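# Place the orange cup upright in the black bowl

## Task

Get the orange cup sitting inside the black bowl, standing on its base with its open end facing up, and leave it stable there once the robot lets go.

## Robot and tools

ROBOT. Two arms, left_arm and right_arm, each ending in a sixteen-motor four-digit hand (index, middle, ring, thumb). right_arm has a right hand; left_arm has its mirror image, a left hand. Bases sit in the scene frame at left_arm (-0.017, +0.225, +0.007) m and right_arm (+0.030, -0.378, +0.025) m, each turned only about 0.01 about z. A camera stand is fixed behind the arms.

FRAMES. Scene frame: origin at table-top height halfway between the nominal bases, +z up, +x out across the table, +y toward left_arm. Fixed cameras and the table use this frame. Everything reported for an arm (hand position, orientation, targets, velocities) and every offset you send is in that arm's own base frame, nearly aligned with the scene frame. Reported positions can be a few cm off, more at long reach.

HAND POINT AXES (right hand): +z runs along straight fingers toward the tips; +x runs across the palm away from the thumb; +y points out of the palm face (palm surface at y = -0.062). On the left hand +x points toward the thumb instead. Open fingertips reach about 0.11 m out in z. A rigid mast near the wrist, on the palm side (x +0.05 to +0.10, z -0.16 to -0.11, up to y +0.06; x sign flipped on the left hand), can strike objects. The right arm's elbow sags when loaded, so the hand ends lower than asked; command extra height if needed.

execute_actions(actions, cameras). actions is a list of actions; each action is a list of 1 to 15 rows, each row one 1/30 s control step, and an action lasts 0.5 s (a short action repeats its final row). Every row is one flat list of 48 numbers, each in [-1, 1], covering both arms even if one stays still:
1-6: left_arm dx, dy, dz, rx, ry, rz
7-22: left hand's 16 places: grasp numbers a, b, c, d, then exactly twelve zeros
23-24: left current_limit, speed
25-30: right_arm dx, dy, dz, rx, ry, rz
31-46: right hand a, b, c, d, then twelve zeros
47-48: right current_limit, speed
A row with anything but 0 in the twelve spare places is rejected.

Arm numbers are offsets, not poses: they give the hand point's target relative to that arm's Hand target at the start of the action, in the arm's base axes. Scale: 1.0 equals 0.6 m for dx/dy/dz and 180 degrees for the rotation vector rx/ry/rz, which turns about the Hand target position. Each row within one action is measured from that same start, so rows do not stack; but a new action starts from the updated target, so sending the same offset again moves further. A translation whose length exceeds 1.0 is shortened along its direction. All zeros means hold (and re-request the target). The controller limits commanded orientation to 40 degrees from the measured one per step and favours position if it cannot reach both. The hand often stops short of the target; if it stays short, send the missing gap as a new offset.

Hand numbers are absolute settings, not offsets. Grasp numbers a, b, c, d (each -1 to +1, all 0 = open flat hand): a curls index and middle at their outer joints; b bends all three fingers at the knuckles; c brings the thumb across in front of the palm and the index toward it; d curls the ring finger. Example pinch-like shapes: (0.25, 0.5, 0.75, 0) or (0.4, 0.6, 0.8, 0). To hold a grip or leave a hand alone, resend its last a, b, c, d. current_limit maps -1..+1 to 0..550 mA (floor 11 mA); speed sets joint speed as (speed+1)/2 of 8.5 rad/s. They start at +0.4 and -0.6 and stay as last sent.

cameras: list of names (cam_high, cam_low), ["all"], or []. Omitted or null gives all images only when actions is empty; otherwise none. An unknown name voids the call. An empty actions list just observes.

zoom_image(camera, region): camera is cam_high or cam_low from the latest images; region [x0, y0, x1, y1] in pixels of the 896x504 image, top-left origin, at most 504 by 504.

read_manual(section): returns only licence texts; no motion. finished_scene(scene=1): ends the scene for good; the cup must already rest correctly without the robot.

RESULTS. Per arm: end_effector_position (m) and end_effector_quat_wxyz in the base frame; Hand target (what the next offset counts from); joint positions, velocities ("within noise" when still) and torques (include gravity, offsets and noise; not reliable contact proof). Step readings list intermediate positions. Per hand, one value per motor in fixed order (index abd/mcp/pip/dip, middle, ring, thumb cmc/axl/mcp/ipl): hand_goal, hand_measured, hand_current_ma, hand_state (moving, goal, blocked, overload), plus hand_current_limit and hand_speed. A finger only squeezes while its goal lies past the object's surface.

AVOID. Letting anything leave the table or be left off it; dropping the cup from height or releasing it while moving; slamming or hard pushing into the table, bowl or fixed things; the two arms or hands touching or gripping each other. Motor currents at 495 mA or more for 5 s shut a hand motor down (overload) for 10 s. Long loaded holds, outstretched arms or pushing toward unreachable poses heat motors; a MOTOR HOT line warns, and at 100 °C the arm drops and stays off 30 to 60 s. Any arm stop wastes time and discards hand commands sent meanwhile. Loose objects may occasionally get nudged by outside disturbances. The scene clock keeps running while you think.

Each tool is called after "Emit:" as name([rows], argument=value, ...), one row to a line, values as JSON.

## Session

Emit:
execute_actions(actions=[])

Scene clock: 0.00 s.
left_arm: end_effector_position=(+0.5009, -0.1326, +0.2805) hand_goal=(+0.000, -0.754, -0.576, -0.696, +0.000, -0.754, -0.576, -0.696, +0.000, -0.754, -0.576, -0.696, -0.714, -0.678, -0.226, -0.168) hand_measured=(+0.000, -0.754, -0.576, -0.696, +0.000, -0.754, -0.576, -0.696, +0.000, -0.754, -0.576, -0.696, -0.714, -0.678, -0.226, -0.168) hand_current_ma=(+0, +0, +0, +0, +0, +0, +0, +0, +0, +0, +0, +0, +0, +0, +0, +0) hand_state=(goal, goal, goal, goal, goal, goal, goal, goal, goal, goal, goal, goal, goal, goal, goal, goal) hand_current_limit=0.40 hand_speed=-0.60 end_effector_quat_wxyz=(+0.531, +0.427, +0.694, +0.234) | right_arm: end_effector_position=(+0.4979, +0.1339, +0.2252) hand_goal=(+0.000, -0.754, -0.576, -0.696, +0.000, -0.754, -0.576, -0.696, +0.000, -0.754, -0.576, -0.696, -0.714, -0.678, -0.226, -0.168) hand_measured=(+0.000, -0.754, -0.576, -0.696, +0.000, -0.754, -0.576, -0.696, +0.000, -0.754, -0.576, -0.696, -0.714, -0.678, -0.226, -0.168) hand_current_ma=(+0, +0, +0, +0, +0, +0, +0, +0, +0, +0, +0, +0, +0, +0, +0, +0) hand_state=(goal, goal, goal, goal, goal, goal, goal, goal, goal, goal, goal, goal, goal, goal, goal, goal) hand_current_limit=0.40 hand_speed=-0.60 end_effector_quat_wxyz=(+0.189, +0.618, +0.758, +0.094)
Joint positions: left_arm=[-0.509 1.238 0.683 0.199 -0.351 -0.732] | right_arm=[0.416 1.298 1.043 -0.967 0.247 0.168]
Joint velocities: within noise
Joint torques (N m): no reading
Heat: left arm: hottest shoulder 36 °C; right arm: hottest waist 39 °C.
Hand target: left_arm +0.5062, -0.1355, +0.3004; +0.548, +0.417, +0.686, +0.235 | right_arm +0.5058, +0.1373, +0.2444; +0.197, +0.617, +0.754, +0.111

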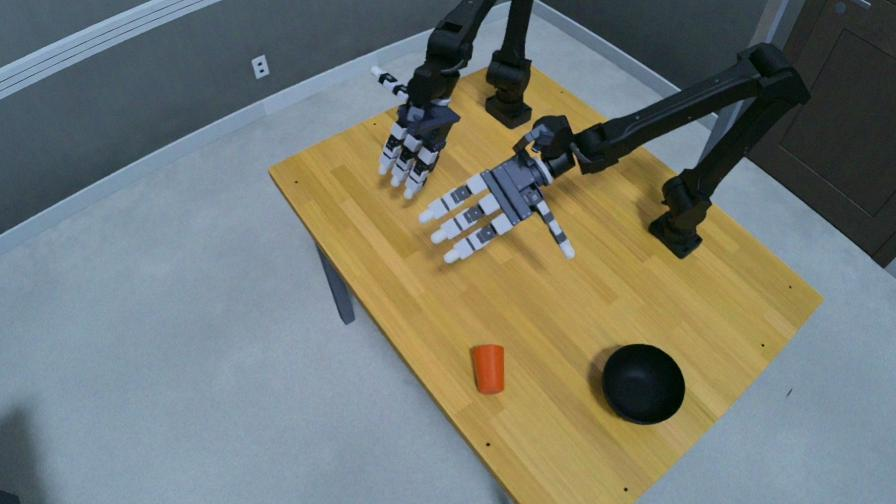

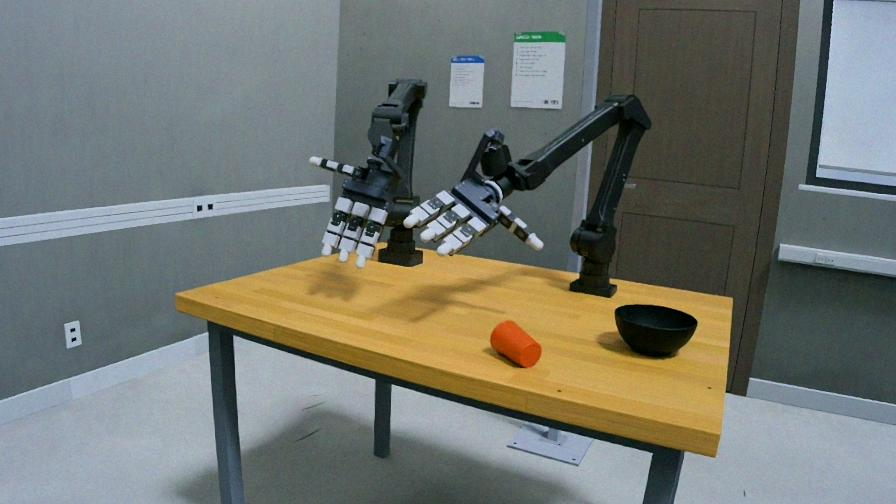

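Emit:
zoom_image(camera="cam_high", region=[400, 290, 720, 470])

Emit:
zoom_image(camera="cam_low", region=[440, 270, 740, 440])

Emit:
zoom_image(camera="cam_high", region=[360, 0, 860, 280])

Emit:
zoom_image(camera="cam_low", region=[280, 60, 700, 300])

Scaled by 1.575 from the camera's 896x504 image, which has a finer 1280x720 frame.

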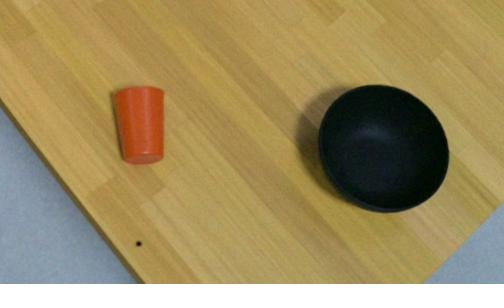

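Scaled by 1.680 from the camera's 896x504 image, which has a finer 1280x720 frame.

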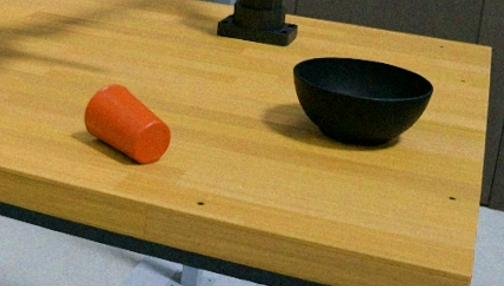

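Scaled by 1.008 from the camera's 896x504 image, which has a finer 1280x720 frame.

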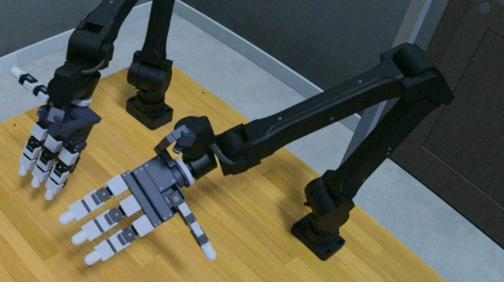

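Scaled by 1.200 from the camera's 896x504 image, which has a finer 1280x720 frame.

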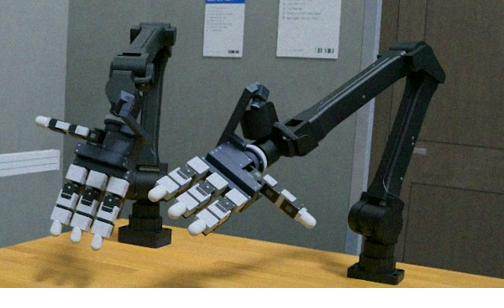

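Emit:
zoom_image(camera="cam_high", region=[460, 330, 520, 400])

Emit:
zoom_image(camera="cam_high", region=[590, 330, 700, 440])

Emit:
zoom_image(camera="cam_low", region=[480, 310, 560, 380])

Emit:
zoom_image(camera="cam_low", region=[600, 290, 710, 370])

Scaled by 7.200 from the camera's 896x504 image, which has a finer 1280x720 frame.

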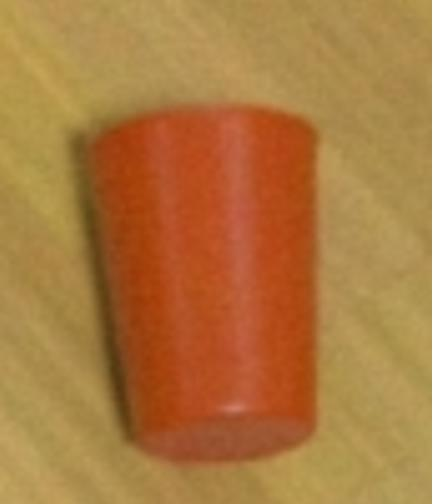

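Scaled by 4.582 from the camera's 896x504 image, which has a finer 1280x720 frame.

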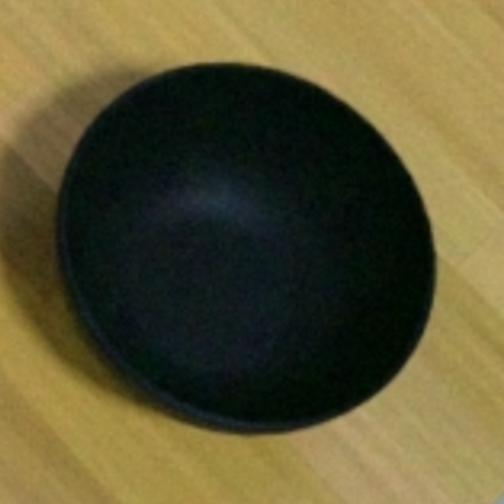

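Scaled by 6.300 from the camera's 896x504 image, which has a finer 1280x720 frame.

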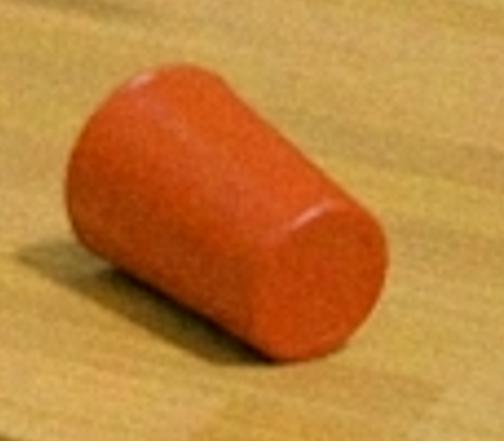

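Scaled by 4.582 from the camera's 896x504 image, which has a finer 1280x720 frame.

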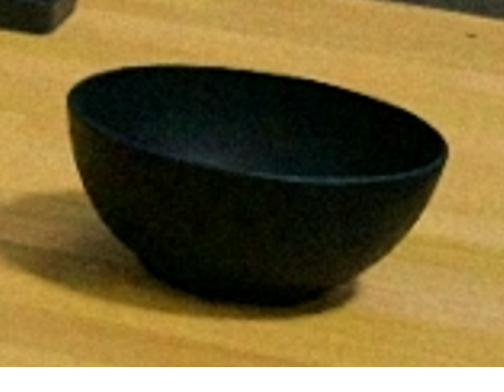

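Emit:
execute_actions([
  [[0.03,0.035,-0.03,-0.09,0.0117,-0.0177,0,0.2,0.75,0,0,0,0,0,0,0,0,0,0,0,0,0,0.4,-0.6,0,0,0,0,0,0,0,0,0,0,0,0,0,0,0,0,0,0,0,0,0,0,0.4,-0.6]],
  [[0.035,0.045,-0.04,-0.09,0.0117,-0.0177,0,0.2,0.75,0,0,0,0,0,0,0,0,0,0,0,0,0,0.4,-0.6,0,0,0,0,0,0,0,0,0,0,0,0,0,0,0,0,0,0,0,0,0,0,0.4,-0.6]],
], cameras=["all"])

Scene clock: 11.83 s.
left_arm: end_effector_position=(+0.5416, -0.0902, +0.2534) hand_goal=(+0.000, -0.218, -0.228, -0.740, +0.000, -0.400, -0.540, -0.926, +0.000, -0.638, -0.580, -0.740, +0.564, -0.680, -0.042, -0.098) hand_measured=(-0.002, -0.226, -0.232, -0.738, -0.002, -0.410, -0.544, -0.924, -0.002, -0.646, -0.580, -0.738, +0.544, -0.680, -0.042, -0.100) hand_current_ma=(+0, -4, -2, +1, +0, -6, -2, +0, +0, -4, +0, +1, -18, +0, +0, +0) hand_state=(goal, goal, goal, goal, goal, goal, goal, goal, goal, goal, goal, goal, blocked, goal, goal, goal) hand_current_limit=0.40 hand_speed=-0.60 end_effector_quat_wxyz=(+0.620, +0.301, +0.725, -0.011) | right_arm: end_effector_position=(+0.4979, +0.1339, +0.2252) hand_goal=(+0.000, -0.750, -0.580, -0.700, +0.000, -0.750, -0.580, -0.700, +0.000, -0.750, -0.580, -0.700, -0.710, -0.680, -0.230, -0.170) hand_measured=(+0.000, -0.754, -0.578, -0.698, +0.000, -0.754, -0.578, -0.698, +0.000, -0.754, -0.578, -0.698, -0.714, -0.678, -0.224, -0.168) hand_current_ma=(+0, -2, +1, +1, +0, -2, +0, +1, +0, -2, +0, +1, -2, +1, +4, +1) hand_state=(goal, goal, goal, goal, goal, goal, goal, goal, goal, goal, goal, goal, goal, goal, goal, goal) hand_current_limit=0.40 hand_speed=-0.60 end_effector_quat_wxyz=(+0.189, +0.618, +0.758, +0.094)
Joint positions: left_arm=[-0.282 1.268 0.683 0.35 0.125 -1.164] | right_arm=[0.416 1.298 1.043 -0.967 0.247 0.168]
Joint torques (N m): left_arm=[1.38 -5.95 7.65 3.41 0.01 0] | right_arm=[0.15 -7.06 12.7 1.32 0.42 0]
Heat: left arm: hottest shoulder 36 °C; right arm: hottest waist 39 °C.
Hand target: left_arm +0.5452, -0.0875, +0.2583; +0.629, +0.293, +0.720, -0.012 | right_arm +0.5058, +0.1373, +0.2444; +0.197, +0.617, +0.754, +0.111
Off the commanded pose: left_arm 0.007 m, 1 deg | right_arm 0.021 m, 2 deg.
Step readings (end_effector_position of left_arm | right_arm):
0: (+0.5009, -0.1326, +0.2805) | (+0.4979, +0.1339, +0.2252)
1: (+0.5011, -0.1336, +0.2801) | (+0.4979, +0.1339, +0.2252)
2: (+0.5024, -0.1370, +0.2781) | (+0.4979, +0.1339, +0.2252)
4: (+0.5069, -0.1415, +0.2733) | (+0.4979, +0.1339, +0.2252)
8: (+0.5143, -0.1298, +0.2702) | (+0.4979, +0.1339, +0.2252)
15: (+0.5183, -0.1171, +0.2673) | (+0.4979, +0.1339, +0.2252)
16: (+0.5185, -0.1183, +0.2668) | (+0.4979, +0.1339, +0.2252)
17: (+0.5200, -0.1206, +0.2657) | (+0.4979, +0.1339, +0.2252)
19: (+0.5250, -0.1231, +0.2634) | (+0.4979, +0.1339, +0.2252)
23: (+0.5350, -0.1043, +0.2604) | (+0.4979, +0.1339, +0.2252)
30: (+0.5414, -0.0897, +0.2546) | (+0.4979, +0.1339, +0.2252)

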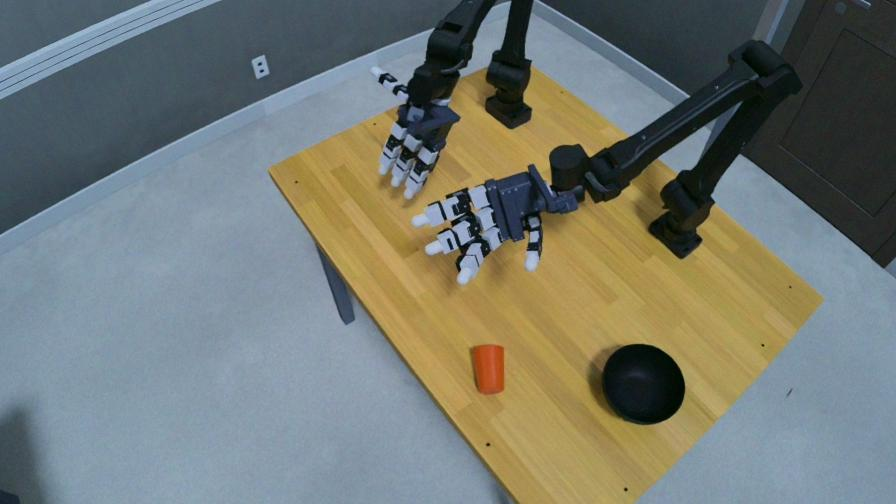

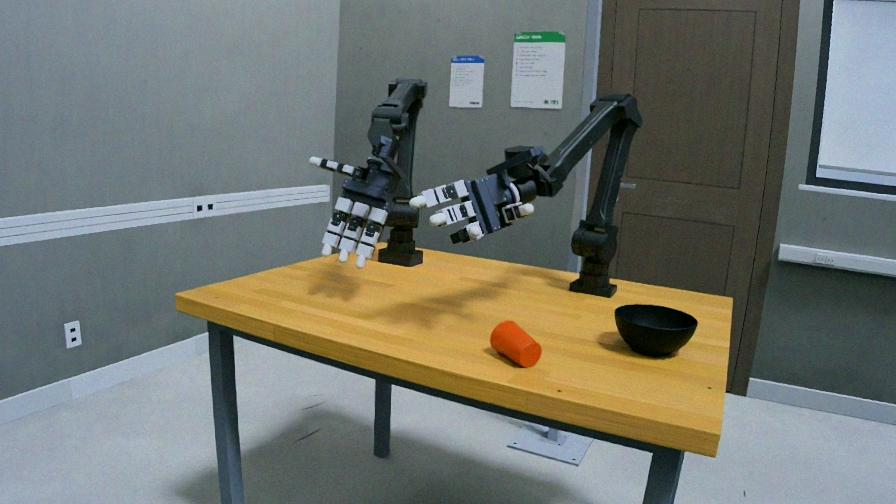

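Emit:
execute_actions([
  [[0.0365,0.044,-0.05,-0.0912,0.0117,-0.0177,0,0.25,0.75,0,0,0,0,0,0,0,0,0,0,0,0,0,0.4,-0.6,0,0,0,0,0,0,0,0,0,0,0,0,0,0,0,0,0,0,0,0,0,0,0.4,-0.6]],
  [[0.0365,0.044,-0.05,-0.0912,0.0117,-0.0177,0,0.25,0.75,0,0,0,0,0,0,0,0,0,0,0,0,0,0.4,-0.6,0,0,0,0,0,0,0,0,0,0,0,0,0,0,0,0,0,0,0,0,0,0,0.4,-0.6]],
], cameras=["all"])

Scene clock: 13.67 s.
left_arm: end_effector_position=(+0.5857, -0.0369, +0.1922) hand_goal=(+0.000, -0.150, -0.242, -0.750, +0.000, -0.312, -0.530, -0.926, +0.000, -0.562, -0.580, -0.750, +0.564, -0.680, -0.042, -0.108) hand_measured=(-0.002, -0.150, -0.240, -0.748, -0.002, -0.312, -0.532, -0.924, -0.002, -0.562, -0.580, -0.748, +0.546, -0.680, -0.042, -0.106) hand_current_ma=(+0, +0, +0, +1, +0, +0, +0, +0, +0, +0, +0, +1, -16, +0, +0, +1) hand_state=(goal, goal, goal, goal, goal, goal, goal, goal, goal, goal, goal, goal, goal, goal, goal, goal) hand_current_limit=0.40 hand_speed=-0.60 end_effector_quat_wxyz=(+0.649, +0.145, +0.701, -0.258) | right_arm: end_effector_position=(+0.4979, +0.1339, +0.2252) hand_goal=(+0.000, -0.750, -0.580, -0.700, +0.000, -0.750, -0.580, -0.700, +0.000, -0.750, -0.580, -0.700, -0.710, -0.680, -0.230, -0.170) hand_measured=(+0.000, -0.754, -0.578, -0.698, +0.000, -0.754, -0.578, -0.698, +0.000, -0.754, -0.578, -0.698, -0.714, -0.678, -0.224, -0.168) hand_current_ma=(+0, -2, +1, +1, +0, -2, +0, +1, +0, -2, +0, +1, -2, +1, +4, +1) hand_state=(goal, goal, goal, goal, goal, goal, goal, goal, goal, goal, goal, goal, goal, goal, goal, goal) hand_current_limit=0.40 hand_speed=-0.60 end_effector_quat_wxyz=(+0.189, +0.618, +0.758, +0.094)
Joint positions: left_arm=[-0.02 1.496 0.683 0.784 0.562 -1.731] | right_arm=[0.416 1.298 1.043 -0.967 0.247 0.168]
Joint torques (N m): left_arm=[1.2 -7.59 6.6 3.3 0.04 0.04] | right_arm=[0.26 -7 12.71 1.35 0.41 0]
Heat: left arm: hottest shoulder 36 °C; right arm: hottest waist 39 °C.
Hand target: left_arm +0.5890, -0.0348, +0.1983; +0.658, +0.142, +0.692, -0.260 | right_arm +0.5058, +0.1373, +0.2444; +0.197, +0.617, +0.754, +0.111
Off the commanded pose: left_arm 0.007 m, 1 deg | right_arm 0.021 m, 2 deg.
Step readings (end_effector_position of left_arm | right_arm):
0: (+0.5416, -0.0902, +0.2534) | (+0.4979, +0.1339, +0.2252)
1: (+0.5417, -0.0913, +0.2532) | (+0.4979, +0.1339, +0.2252)
2: (+0.5431, -0.0941, +0.2524) | (+0.4979, +0.1339, +0.2252)
4: (+0.5478, -0.0969, +0.2495) | (+0.4979, +0.1339, +0.2252)
8: (+0.5591, -0.0768, +0.2373) | (+0.4979, +0.1339, +0.2252)
15: (+0.5664, -0.0630, +0.2266) | (+0.4979, +0.1339, +0.2252)
16: (+0.5665, -0.0642, +0.2268) | (+0.4979, +0.1339, +0.2252)
17: (+0.5673, -0.0672, +0.2267) | (+0.4979, +0.1339, +0.2252)
19: (+0.5702, -0.0697, +0.2245) | (+0.4979, +0.1339, +0.2252)
23: (+0.5789, -0.0498, +0.2054) | (+0.4979, +0.1339, +0.2252)
30: (+0.5853, -0.0350, +0.1880) | (+0.4979, +0.1339, +0.2252)

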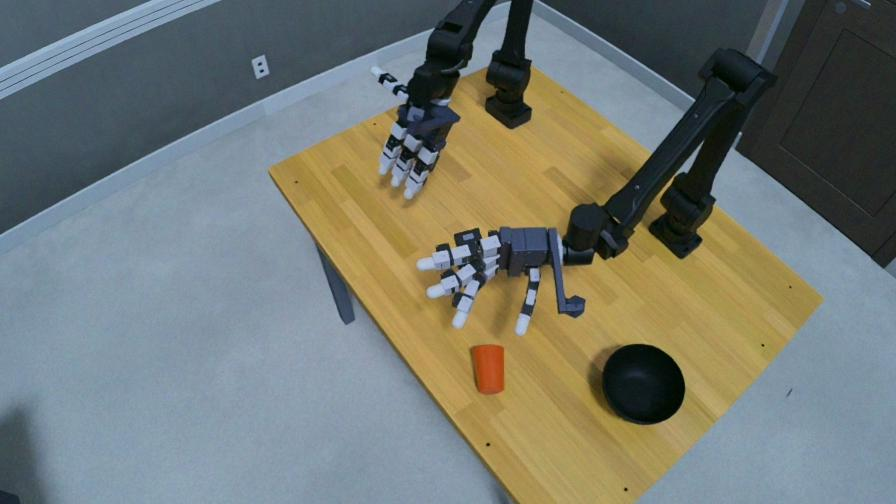

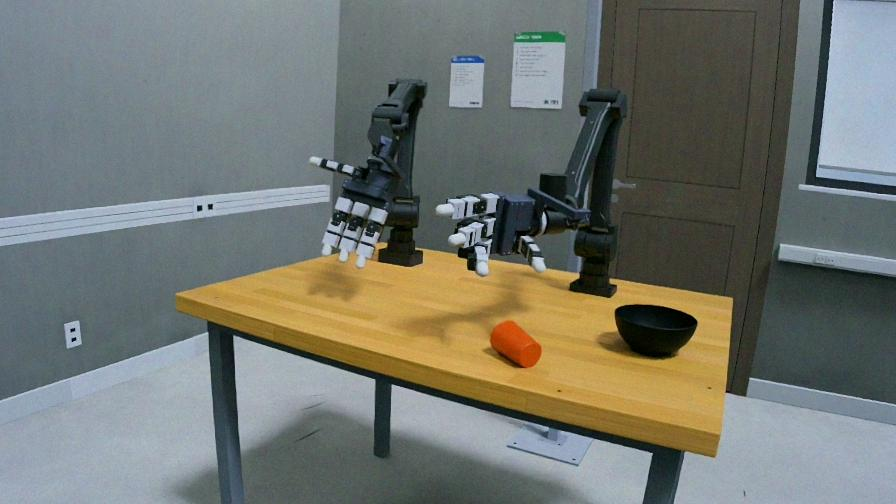

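Emit:
execute_actions([
  [[0,0.005,-0.07,0,0,0,0,0.18,0.75,0,0,0,0,0,0,0,0,0,0,0,0,0,0.4,-0.6,0,0,0,0,0,0,0,0,0,0,0,0,0,0,0,0,0,0,0,0,0,0,0.4,-0.6]],
  [[0,0.005,-0.07,0,0,0,0,0.18,0.75,0,0,0,0,0,0,0,0,0,0,0,0,0,0.4,-0.6,0,0,0,0,0,0,0,0,0,0,0,0,0,0,0,0,0,0,0,0,0,0,0.4,-0.6]],
], cameras=["all"])

Scene clock: 15.87 s.
left_arm: end_effector_position=(+0.5879, -0.0364, +0.1069) hand_goal=(+0.000, -0.244, -0.222, -0.736, +0.000, -0.436, -0.544, -0.926, +0.000, -0.668, -0.580, -0.736, +0.564, -0.680, -0.042, -0.094) hand_measured=(-0.002, -0.240, -0.224, -0.738, -0.002, -0.432, -0.540, -0.924, -0.002, -0.664, -0.580, -0.738, +0.546, -0.680, -0.042, -0.096) hand_current_ma=(+0, +1, -1, -1, +0, +2, +1, +0, +0, +2, +0, -1, -15, +0, +0, -1) hand_state=(goal, goal, goal, goal, goal, goal, goal, goal, goal, goal, goal, goal, goal, goal, goal, goal) hand_current_limit=0.40 hand_speed=-0.60 end_effector_quat_wxyz=(+0.648, +0.146, +0.700, -0.262) | right_arm: end_effector_position=(+0.4979, +0.1339, +0.2252) hand_goal=(+0.000, -0.750, -0.580, -0.700, +0.000, -0.750, -0.580, -0.700, +0.000, -0.750, -0.580, -0.700, -0.710, -0.680, -0.230, -0.170) hand_measured=(+0.000, -0.754, -0.578, -0.698, +0.000, -0.754, -0.578, -0.698, +0.000, -0.754, -0.578, -0.698, -0.714, -0.678, -0.224, -0.168) hand_current_ma=(+0, -2, +1, +1, +0, -2, +0, +1, +0, -2, +0, +1, -2, +1, +4, +1) hand_state=(goal, goal, goal, goal, goal, goal, goal, goal, goal, goal, goal, goal, goal, goal, goal, goal) hand_current_limit=0.40 hand_speed=-0.60 end_effector_quat_wxyz=(+0.189, +0.618, +0.758, +0.094)
Joint positions: left_arm=[-0.015 1.746 0.64 1.08 0.575 -1.736] | right_arm=[0.416 1.298 1.043 -0.967 0.247 0.168]
Joint torques (N m): left_arm=[2.02 -9.41 4.55 3.34 0.04 0.02] | right_arm=[0.32 -7.12 12.74 1.33 0.42 0]
Heat: left arm: hottest shoulder 36 °C; right arm: hottest waist 39 °C.
Hand target: left_arm +0.5890, -0.0288, +0.1144; +0.658, +0.142, +0.692, -0.260 | right_arm +0.5058, +0.1373, +0.2444; +0.197, +0.617, +0.754, +0.111
Off the commanded pose: left_arm 0.011 m, 1 deg | right_arm 0.021 m, 2 deg.
Step readings (end_effector_position of left_arm | right_arm):
0: (+0.5857, -0.0369, +0.1921) | (+0.4979, +0.1339, +0.2252)
1: (+0.5858, -0.0369, +0.1922) | (+0.4979, +0.1339, +0.2252)
2: (+0.5864, -0.0370, +0.1926) | (+0.4979, +0.1339, +0.2252)
4: (+0.5889, -0.0374, +0.1917) | (+0.4979, +0.1339, +0.2252)
8: (+0.5897, -0.0378, +0.1688) | (+0.4979, +0.1339, +0.2252)
15: (+0.5877, -0.0381, +0.1461) | (+0.4979, +0.1339, +0.2252)
16: (+0.5879, -0.0382, +0.1475) | (+0.4979, +0.1339, +0.2252)
17: (+0.5885, -0.0383, +0.1493) | (+0.4979, +0.1339, +0.2252)
19: (+0.5904, -0.0380, +0.1497) | (+0.4979, +0.1339, +0.2252)
23: (+0.5908, -0.0372, +0.1273) | (+0.4979, +0.1339, +0.2252)
30: (+0.5874, -0.0363, +0.1040) | (+0.4979, +0.1339, +0.2252)

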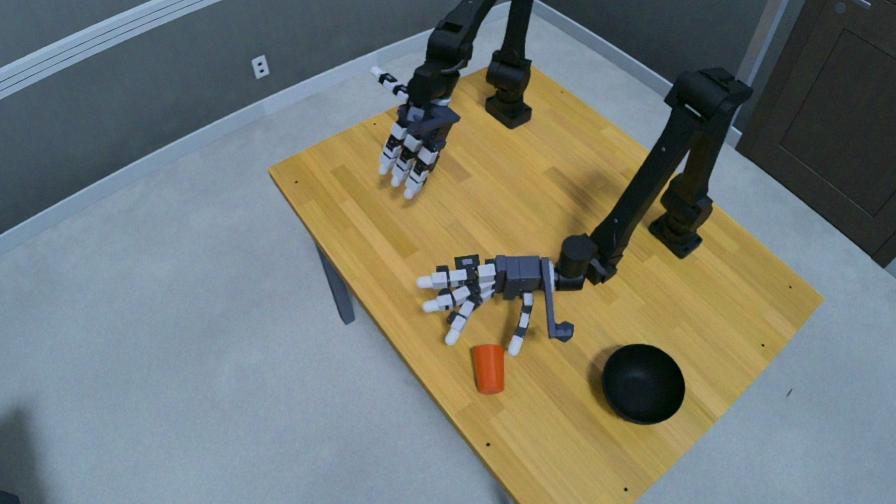

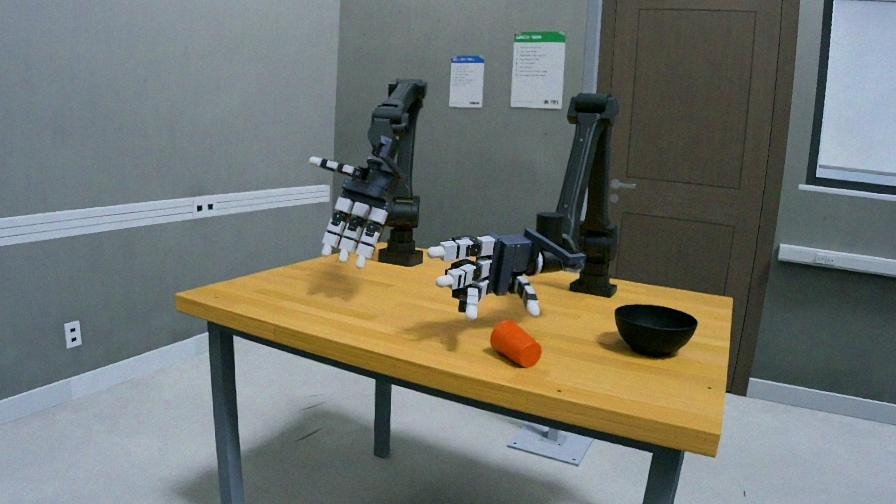

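Emit:
execute_actions([
  [[-0.004,0.012,-0.045,0,0,0,0,0.18,0.75,0,0,0,0,0,0,0,0,0,0,0,0,0,0.4,-0.6,0,0,0,0,0,0,0,0,0,0,0,0,0,0,0,0,0,0,0,0,0,0,0.4,-0.6]],
], cameras=["all"])

Emit:
zoom_image(camera="cam_high", region=[400, 240, 620, 420])

Emit:
zoom_image(camera="cam_low", region=[420, 220, 620, 380])

Scene clock: 16.83 s.
left_arm: end_effector_position=(+0.5870, -0.0279, +0.0834) hand_goal=(+0.000, -0.244, -0.222, -0.736, +0.000, -0.436, -0.544, -0.926, +0.000, -0.668, -0.580, -0.736, +0.564, -0.680, -0.042, -0.094) hand_measured=(-0.002, -0.240, -0.224, -0.738, -0.002, -0.432, -0.540, -0.924, -0.002, -0.664, -0.580, -0.738, +0.546, -0.680, -0.042, -0.096) hand_current_ma=(+0, +1, -1, -1, +0, +2, +1, +0, +0, +2, +0, -1, -15, +0, +0, -1) hand_state=(goal, goal, goal, goal, goal, goal, goal, goal, goal, goal, goal, goal, goal, goal, goal, goal) hand_current_limit=0.40 hand_speed=-0.60 end_effector_quat_wxyz=(+0.651, +0.146, +0.697, -0.261) | right_arm: end_effector_position=(+0.4979, +0.1339, +0.2252) hand_goal=(+0.000, -0.750, -0.580, -0.700, +0.000, -0.750, -0.580, -0.700, +0.000, -0.750, -0.580, -0.700, -0.710, -0.680, -0.230, -0.170) hand_measured=(+0.000, -0.754, -0.578, -0.698, +0.000, -0.754, -0.578, -0.698, +0.000, -0.754, -0.578, -0.698, -0.714, -0.678, -0.224, -0.168) hand_current_ma=(+0, -2, +1, +1, +0, -2, +0, +1, +0, -2, +0, +1, -2, +1, +4, +1) hand_state=(goal, goal, goal, goal, goal, goal, goal, goal, goal, goal, goal, goal, goal, goal, goal, goal) hand_current_limit=0.40 hand_speed=-0.60 end_effector_quat_wxyz=(+0.189, +0.618, +0.758, +0.094)
Joint positions: left_arm=[0.005 1.827 0.635 1.173 0.593 -1.736] | right_arm=[0.416 1.298 1.043 -0.967 0.247 0.168]
Joint torques (N m): left_arm=[1.85 -9.35 3.77 3.32 0.03 0.02] | right_arm=[0.32 -7.06 12.7 1.32 0.42 0]
Heat: left arm: hottest shoulder 36 °C; right arm: hottest waist 39 °C.
Hand target: left_arm +0.5865, -0.0215, +0.0872; +0.658, +0.142, +0.693, -0.260 | right_arm +0.5058, +0.1373, +0.2444; +0.197, +0.617, +0.754, +0.111
Off the commanded pose: left_arm 0.007 m, 1 deg | right_arm 0.021 m, 2 deg.
Step readings (end_effector_position of left_arm | right_arm):
0: (+0.5879, -0.0364, +0.1069) | (+0.4979, +0.1339, +0.2252)
1: (+0.5880, -0.0363, +0.1071) | (+0.4979, +0.1339, +0.2252)
2: (+0.5881, -0.0364, +0.1076) | (+0.4979, +0.1339, +0.2252)
4: (+0.5889, -0.0357, +0.1079) | (+0.4979, +0.1339, +0.2252)
8: (+0.5891, -0.0308, +0.0946) | (+0.4979, +0.1339, +0.2252)
15: (+0.5868, -0.0278, +0.0819) | (+0.4979, +0.1339, +0.2252)

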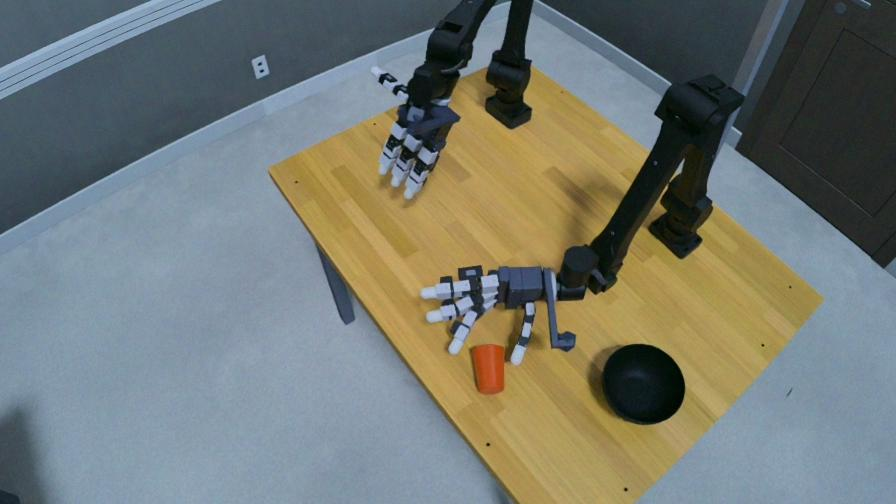

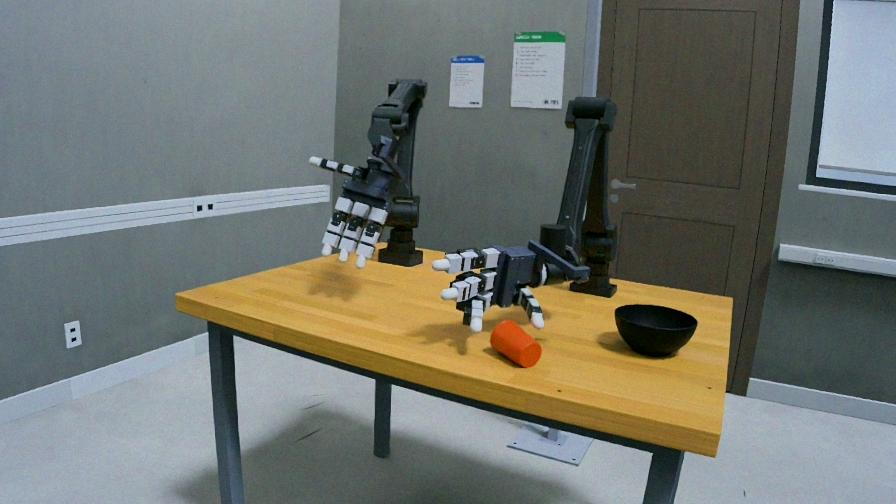

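Scaled by 2.291 from the camera's 896x504 image, which has a finer 1280x720 frame.

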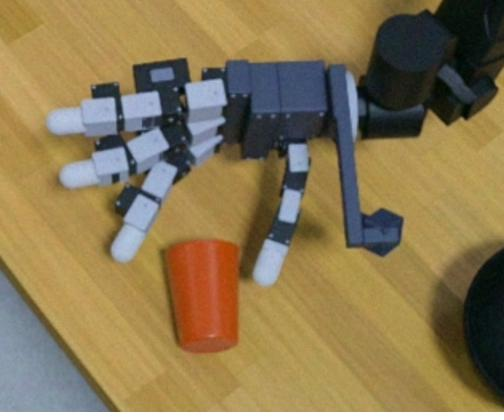

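Scaled by 2.520 from the camera's 896x504 image, which has a finer 1280x720 frame.

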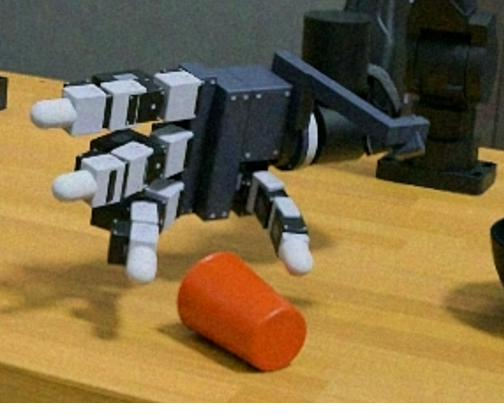

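Emit:
execute_actions([
  [[-0.0015,-0.003,-0.03,0,0,0,0,0.18,0.75,0,0,0,0,0,0,0,0,0,0,0,0,0,0.4,-0.6,0,0,0,0,0,0,0,0,0,0,0,0,0,0,0,0,0,0,0,0,0,0,0.4,-0.6]],
  [[-0.0015,-0.003,-0.025,0,0,0,0,0.18,0.75,0,0,0,0,0,0,0,0,0,0,0,0,0,0.4,-0.6,0,0,0,0,0,0,0,0,0,0,0,0,0,0,0,0,0,0,0,0,0,0,0.4,-0.6]],
], cameras=["all"])

Emit:
zoom_image(camera="cam_high", region=[420, 260, 600, 410])

Emit:
zoom_image(camera="cam_low", region=[420, 240, 600, 380])

Scene clock: 18.37 s.
left_arm: end_effector_position=(+0.5847, -0.0271, +0.0503) hand_goal=(+0.000, -0.244, -0.222, -0.736, +0.000, -0.436, -0.544, -0.926, +0.000, -0.668, -0.580, -0.736, +0.564, -0.680, -0.042, -0.094) hand_measured=(-0.002, -0.240, -0.224, -0.738, -0.002, -0.432, -0.540, -0.924, -0.002, -0.664, -0.580, -0.738, +0.546, -0.680, -0.042, -0.096) hand_current_ma=(+0, +1, -1, -1, +0, +2, +1, +0, +0, +2, +0, -1, -15, +0, +0, -1) hand_state=(goal, goal, goal, goal, goal, goal, goal, goal, goal, goal, goal, goal, goal, goal, goal, goal) hand_current_limit=0.40 hand_speed=-0.60 end_effector_quat_wxyz=(+0.652, +0.144, +0.698, -0.260) | right_arm: end_effector_position=(+0.4979, +0.1339, +0.2252) hand_goal=(+0.000, -0.750, -0.580, -0.700, +0.000, -0.750, -0.580, -0.700, +0.000, -0.750, -0.580, -0.700, -0.710, -0.680, -0.230, -0.170) hand_measured=(+0.000, -0.754, -0.578, -0.698, +0.000, -0.754, -0.578, -0.698, +0.000, -0.754, -0.578, -0.698, -0.714, -0.678, -0.224, -0.168) hand_current_ma=(+0, -2, +1, +1, +0, -2, +0, +1, +0, -2, +0, +1, -2, +1, +4, +1) hand_state=(goal, goal, goal, goal, goal, goal, goal, goal, goal, goal, goal, goal, goal, goal, goal, goal) hand_current_limit=0.40 hand_speed=-0.60 end_effector_quat_wxyz=(+0.189, +0.618, +0.758, +0.094)
Joint positions: left_arm=[0.005 1.936 0.635 1.282 0.588 -1.736] | right_arm=[0.416 1.298 1.043 -0.967 0.247 0.168]
Joint torques (N m): left_arm=[1.14 -9.7 3.15 3.25 -0.14 0.01] | right_arm=[0.21 -7 12.7 1.33 0.42 -0.01]
Heat: left arm: hottest shoulder 36 °C; right arm: hottest waist 39 °C.
Hand target: left_arm +0.5847, -0.0251, +0.0541; +0.658, +0.142, +0.693, -0.260 | right_arm +0.5058, +0.1373, +0.2444; +0.197, +0.617, +0.754, +0.111
Off the commanded pose: left_arm 0.004 m, 1 deg | right_arm 0.021 m, 2 deg.
Step readings (end_effector_position of left_arm | right_arm):
0: (+0.5870, -0.0279, +0.0834) | (+0.4979, +0.1339, +0.2252)
1: (+0.5871, -0.0279, +0.0836) | (+0.4979, +0.1339, +0.2252)
2: (+0.5872, -0.0279, +0.0838) | (+0.4979, +0.1339, +0.2252)
4: (+0.5875, -0.0279, +0.0834) | (+0.4979, +0.1339, +0.2252)
8: (+0.5868, -0.0279, +0.0723) | (+0.4979, +0.1339, +0.2252)
15: (+0.5861, -0.0279, +0.0651) | (+0.4979, +0.1339, +0.2252)
16: (+0.5862, -0.0279, +0.0655) | (+0.4979, +0.1339, +0.2252)
17: (+0.5863, -0.0278, +0.0661) | (+0.4979, +0.1339, +0.2252)
19: (+0.5865, -0.0274, +0.0657) | (+0.4979, +0.1339, +0.2252)
23: (+0.5855, -0.0271, +0.0563) | (+0.4979, +0.1339, +0.2252)
30: (+0.5846, -0.0271, +0.0496) | (+0.4979, +0.1339, +0.2252)

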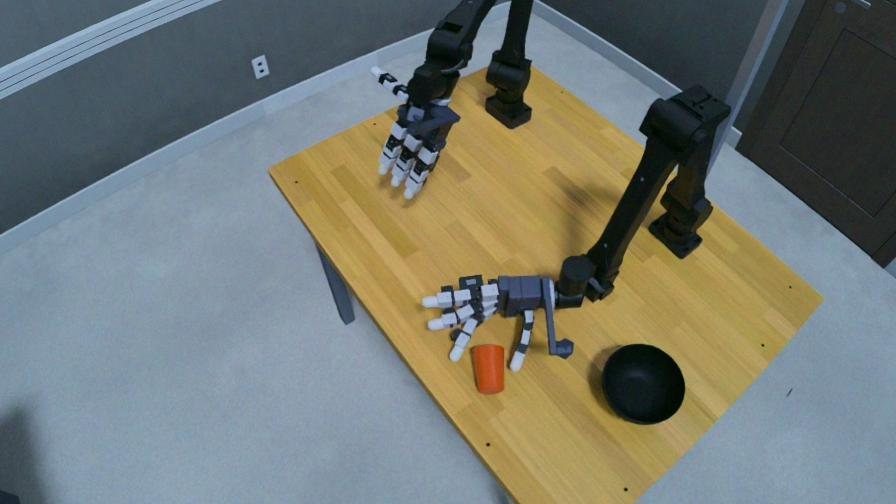

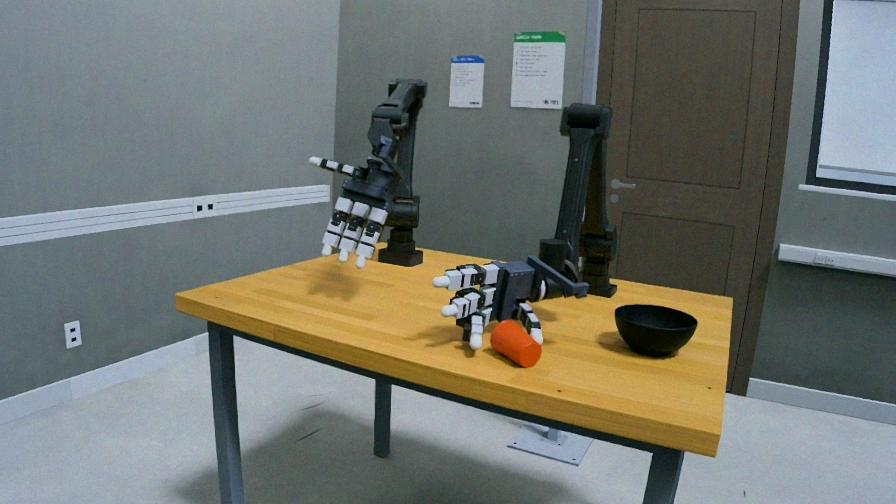

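Scaled by 2.800 from the camera's 896x504 image, which has a finer 1280x720 frame.

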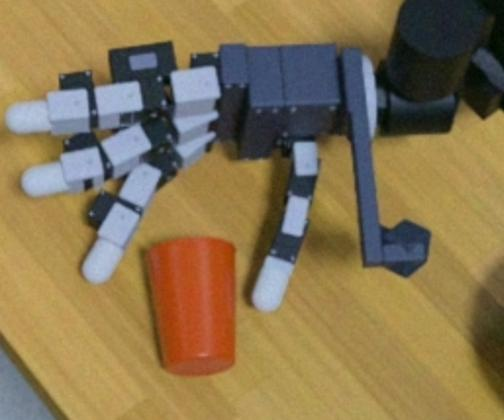

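Scaled by 2.800 from the camera's 896x504 image, which has a finer 1280x720 frame.

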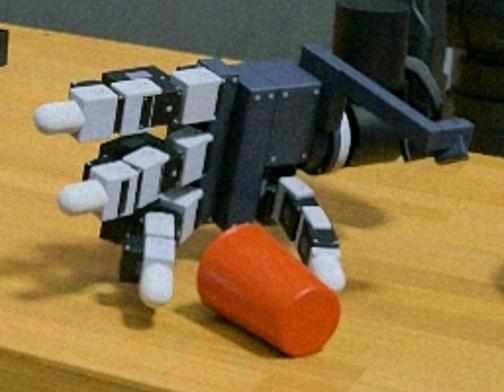

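Emit:
execute_actions([
  [[0.019,0.002,-0.001,0,0,0,0,0.3,0.73,0,0,0,0,0,0,0,0,0,0,0,0,0,0.4,-0.7,0,0,0,0,0,0,0,0,0,0,0,0,0,0,0,0,0,0,0,0,0,0,0.4,-0.6]],
], cameras=["all"])

Emit:
zoom_image(camera="cam_high", region=[420, 260, 600, 410])

Emit:
zoom_image(camera="cam_low", region=[420, 240, 600, 380])

Scene clock: 19.83 s.
left_arm: end_effector_position=(+0.5840, -0.0271, +0.0456) hand_goal=(+0.000, -0.090, -0.268, -0.760, +0.000, -0.226, -0.520, -0.920, +0.000, -0.482, -0.580, -0.760, +0.530, -0.680, -0.048, -0.120) hand_measured=(-0.002, -0.092, -0.264, -0.758, -0.002, -0.226, -0.522, -0.922, -0.002, -0.482, -0.580, -0.758, +0.524, -0.680, -0.046, -0.118) hand_current_ma=(+0, +0, +1, +1, +0, +0, +0, +0, +0, +0, +0, +1, -3, +0, +1, +1) hand_state=(goal, goal, goal, goal, goal, goal, goal, goal, goal, goal, goal, goal, goal, goal, goal, goal) hand_current_limit=0.40 hand_speed=-0.70 end_effector_quat_wxyz=(+0.649, +0.143, +0.701, -0.260) | right_arm: end_effector_position=(+0.4979, +0.1339, +0.2252) hand_goal=(+0.000, -0.750, -0.580, -0.700, +0.000, -0.750, -0.580, -0.700, +0.000, -0.750, -0.580, -0.700, -0.710, -0.680, -0.230, -0.170) hand_measured=(+0.000, -0.754, -0.578, -0.698, +0.000, -0.754, -0.578, -0.698, +0.000, -0.754, -0.578, -0.698, -0.714, -0.678, -0.224, -0.168) hand_current_ma=(+0, -2, +1, +1, +0, -2, +0, +1, +0, -2, +0, +1, -2, +1, +4, +1) hand_state=(goal, goal, goal, goal, goal, goal, goal, goal, goal, goal, goal, goal, goal, goal, goal, goal) hand_current_limit=0.40 hand_speed=-0.60 end_effector_quat_wxyz=(+0.189, +0.618, +0.758, +0.094)
Joint positions: left_arm=[0.005 1.944 0.635 1.282 0.588 -1.736] | right_arm=[0.416 1.298 1.043 -0.967 0.247 0.168]
Joint torques (N m): left_arm=[1.38 -9.52 5.3 2.51 -0.02 0.05] | right_arm=[0.26 -7.12 12.7 1.33 0.43 0]
Heat: left arm: hottest shoulder 36 °C; right arm: hottest waist 39 °C.
Hand target: left_arm +0.5961, -0.0240, +0.0535; +0.658, +0.142, +0.693, -0.260 | right_arm +0.5058, +0.1373, +0.2444; +0.197, +0.617, +0.754, +0.111
Off the commanded pose: left_arm 0.015 m, 1 deg | right_arm 0.021 m, 2 deg.
Step readings (end_effector_position of left_arm | right_arm):
0: (+0.5847, -0.0271, +0.0503) | (+0.4979, +0.1339, +0.2252)
1: (+0.5847, -0.0271, +0.0503) | (+0.4979, +0.1339, +0.2252)
2: (+0.5847, -0.0271, +0.0503) | (+0.4979, +0.1339, +0.2252)
4: (+0.5847, -0.0271, +0.0501) | (+0.4979, +0.1339, +0.2252)
8: (+0.5843, -0.0271, +0.0475) | (+0.4979, +0.1339, +0.2252)
15: (+0.5840, -0.0271, +0.0456) | (+0.4979, +0.1339, +0.2252)

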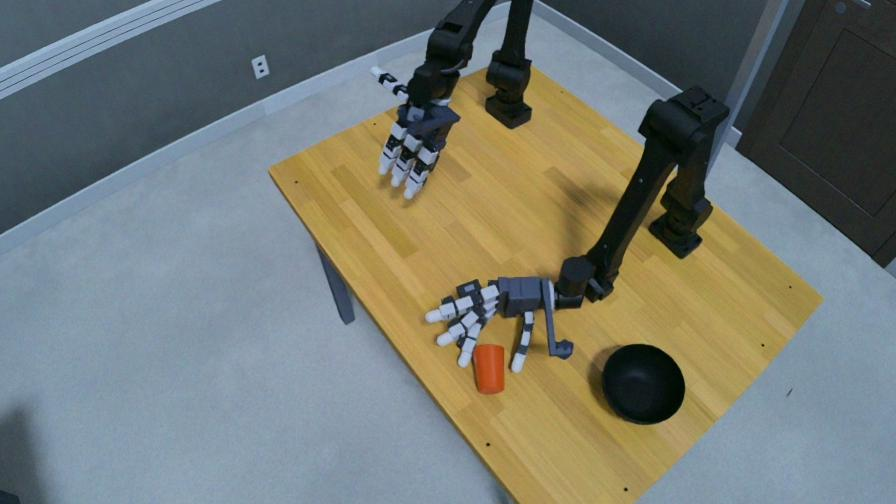

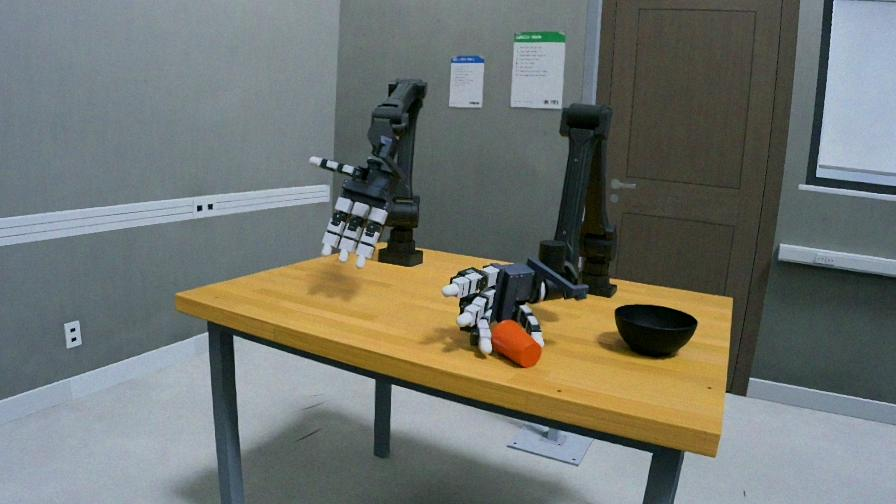

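Scaled by 2.800 from the camera's 896x504 image, which has a finer 1280x720 frame.

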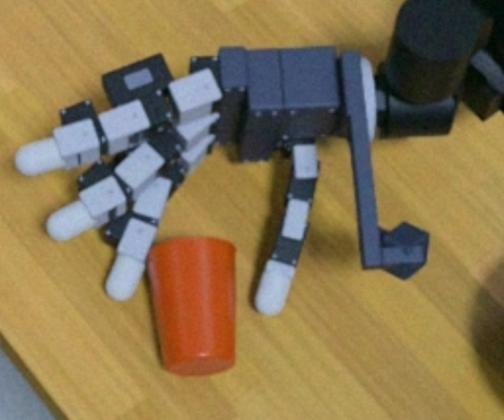

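Scaled by 2.800 from the camera's 896x504 image, which has a finer 1280x720 frame.

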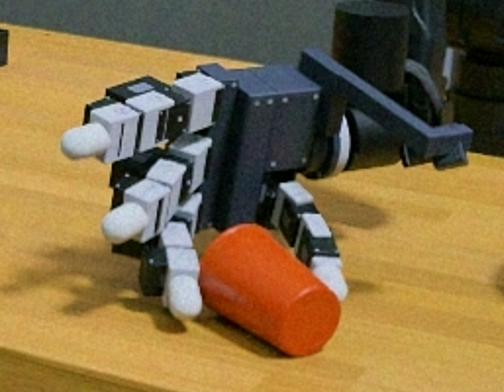

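Emit:
execute_actions([
  [[0.005,0,0,0,0,0,0,0.42,0.73,0,0,0,0,0,0,0,0,0,0,0,0,0,0.4,-0.75,0,0,0,0,0,0,0,0,0,0,0,0,0,0,0,0,0,0,0,0,0,0,0.4,-0.6]],
  [[0,0,0,0,0,0,0,0.52,0.73,0,0,0,0,0,0,0,0,0,0,0,0,0,0.4,-0.75,0,0,0,0,0,0,0,0,0,0,0,0,0,0,0,0,0,0,0,0,0,0,0.4,-0.6]],
], cameras=["all"])

Emit:
zoom_image(camera="cam_high", region=[420, 260, 600, 410])

Emit:
zoom_image(camera="cam_low", region=[420, 240, 600, 380])

Scene clock: 21.17 s.
left_arm: end_effector_position=(+0.5839, -0.0272, +0.0449) hand_goal=(+0.000, +0.208, -0.334, -0.804, +0.000, +0.160, -0.476, -0.920, +0.000, -0.152, -0.580, -0.804, +0.530, -0.680, -0.048, -0.164) hand_measured=(-0.002, +0.160, -0.344, -0.802, -0.002, +0.158, -0.478, -0.922, -0.002, -0.154, -0.580, -0.800, +0.522, -0.680, -0.066, -0.168) hand_current_ma=(+0, -77, -6, +1, +0, +0, -1, +0, +0, +0, +0, +1, -3, +0, -22, -3) hand_state=(goal, blocked, goal, goal, goal, goal, goal, goal, goal, goal, goal, goal, goal, goal, goal, goal) hand_current_limit=0.40 hand_speed=-0.75 end_effector_quat_wxyz=(+0.648, +0.143, +0.701, -0.261) | right_arm: end_effector_position=(+0.4979, +0.1339, +0.2252) hand_goal=(+0.000, -0.750, -0.580, -0.700, +0.000, -0.750, -0.580, -0.700, +0.000, -0.750, -0.580, -0.700, -0.710, -0.680, -0.230, -0.170) hand_measured=(+0.000, -0.754, -0.578, -0.698, +0.000, -0.754, -0.578, -0.698, +0.000, -0.754, -0.578, -0.698, -0.714, -0.678, -0.224, -0.168) hand_current_ma=(+0, -2, +1, +1, +0, -2, +0, +1, +0, -2, +0, +1, -2, +1, +4, +1) hand_state=(goal, goal, goal, goal, goal, goal, goal, goal, goal, goal, goal, goal, goal, goal, goal, goal) hand_current_limit=0.40 hand_speed=-0.60 end_effector_quat_wxyz=(+0.189, +0.618, +0.758, +0.094)
Joint positions: left_arm=[0.005 1.945 0.635 1.282 0.589 -1.736] | right_arm=[0.416 1.298 1.043 -0.967 0.247 0.168]
Joint torques (N m): left_arm=[1.38 -9.41 5.87 2.24 -0.04 0.11] | right_arm=[0.32 -7.12 12.72 1.32 0.43 0]
Heat: left arm: hottest shoulder 36 °C; right arm: hottest waist 38 °C.
Hand target: left_arm +0.5991, -0.0239, +0.0535; +0.658, +0.142, +0.693, -0.260 | right_arm +0.5058, +0.1373, +0.2444; +0.197, +0.617, +0.754, +0.111
Off the commanded pose: left_arm 0.018 m, 1 deg | right_arm 0.021 m, 2 deg.
Step readings (end_effector_position of left_arm | right_arm):
0: (+0.5840, -0.0271, +0.0456) | (+0.4979, +0.1339, +0.2252)
1: (+0.5840, -0.0271, +0.0456) | (+0.4979, +0.1339, +0.2252)
2: (+0.5840, -0.0272, +0.0456) | (+0.4979, +0.1339, +0.2252)
4: (+0.5840, -0.0272, +0.0456) | (+0.4979, +0.1339, +0.2252)
8: (+0.5840, -0.0272, +0.0454) | (+0.4979, +0.1339, +0.2252)
15: (+0.5839, -0.0272, +0.0449) | (+0.4979, +0.1339, +0.2252)
16: (+0.5839, -0.0272, +0.0449) | (+0.4979, +0.1339, +0.2252)
17: (+0.5839, -0.0272, +0.0449) | (+0.4979, +0.1339, +0.2252)
19: (+0.5839, -0.0272, +0.0449) | (+0.4979, +0.1339, +0.2252)
23: (+0.5839, -0.0272, +0.0449) | (+0.4979, +0.1339, +0.2252)
30: (+0.5839, -0.0272, +0.0449) | (+0.4979, +0.1339, +0.2252)

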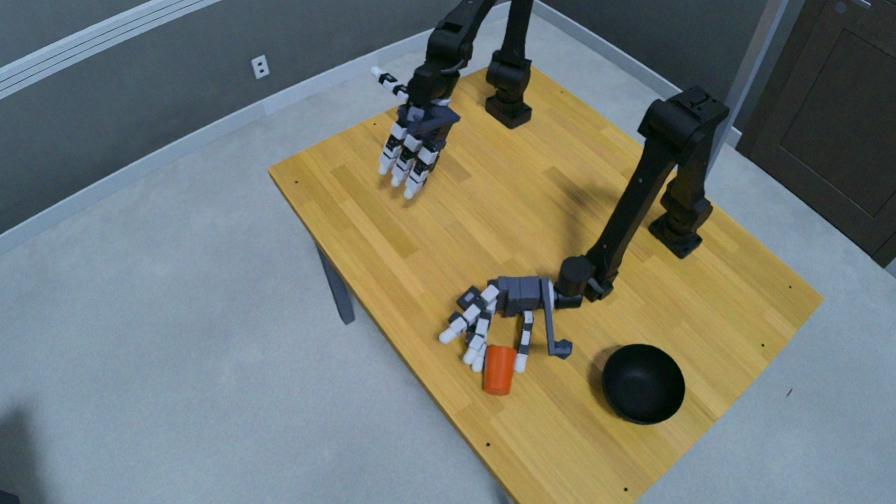

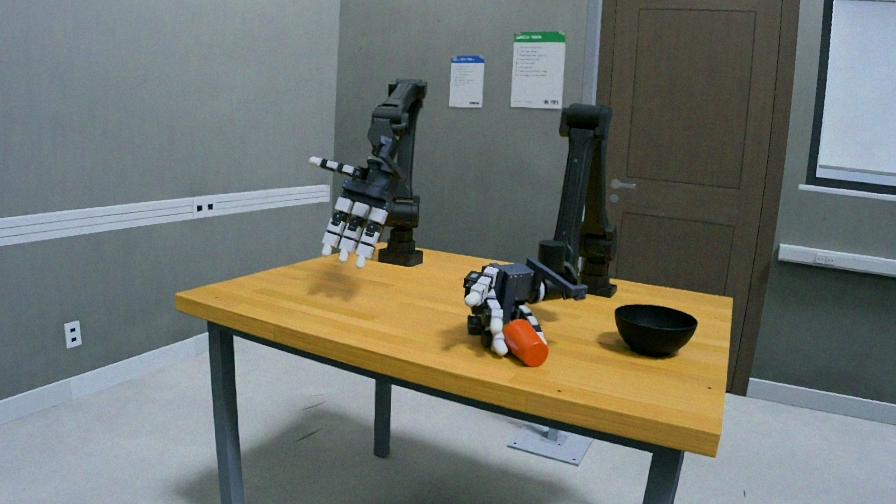

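Scaled by 2.800 from the camera's 896x504 image, which has a finer 1280x720 frame.

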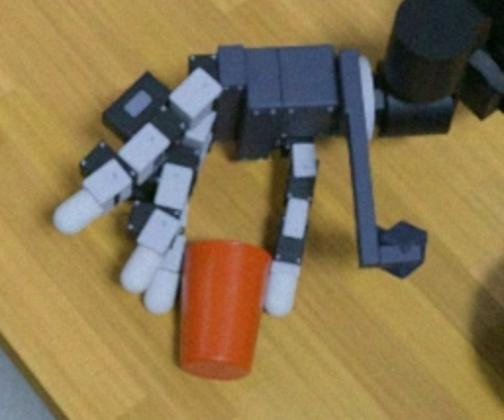

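Scaled by 2.800 from the camera's 896x504 image, which has a finer 1280x720 frame.

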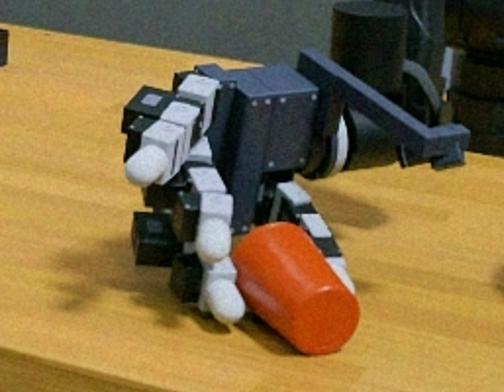

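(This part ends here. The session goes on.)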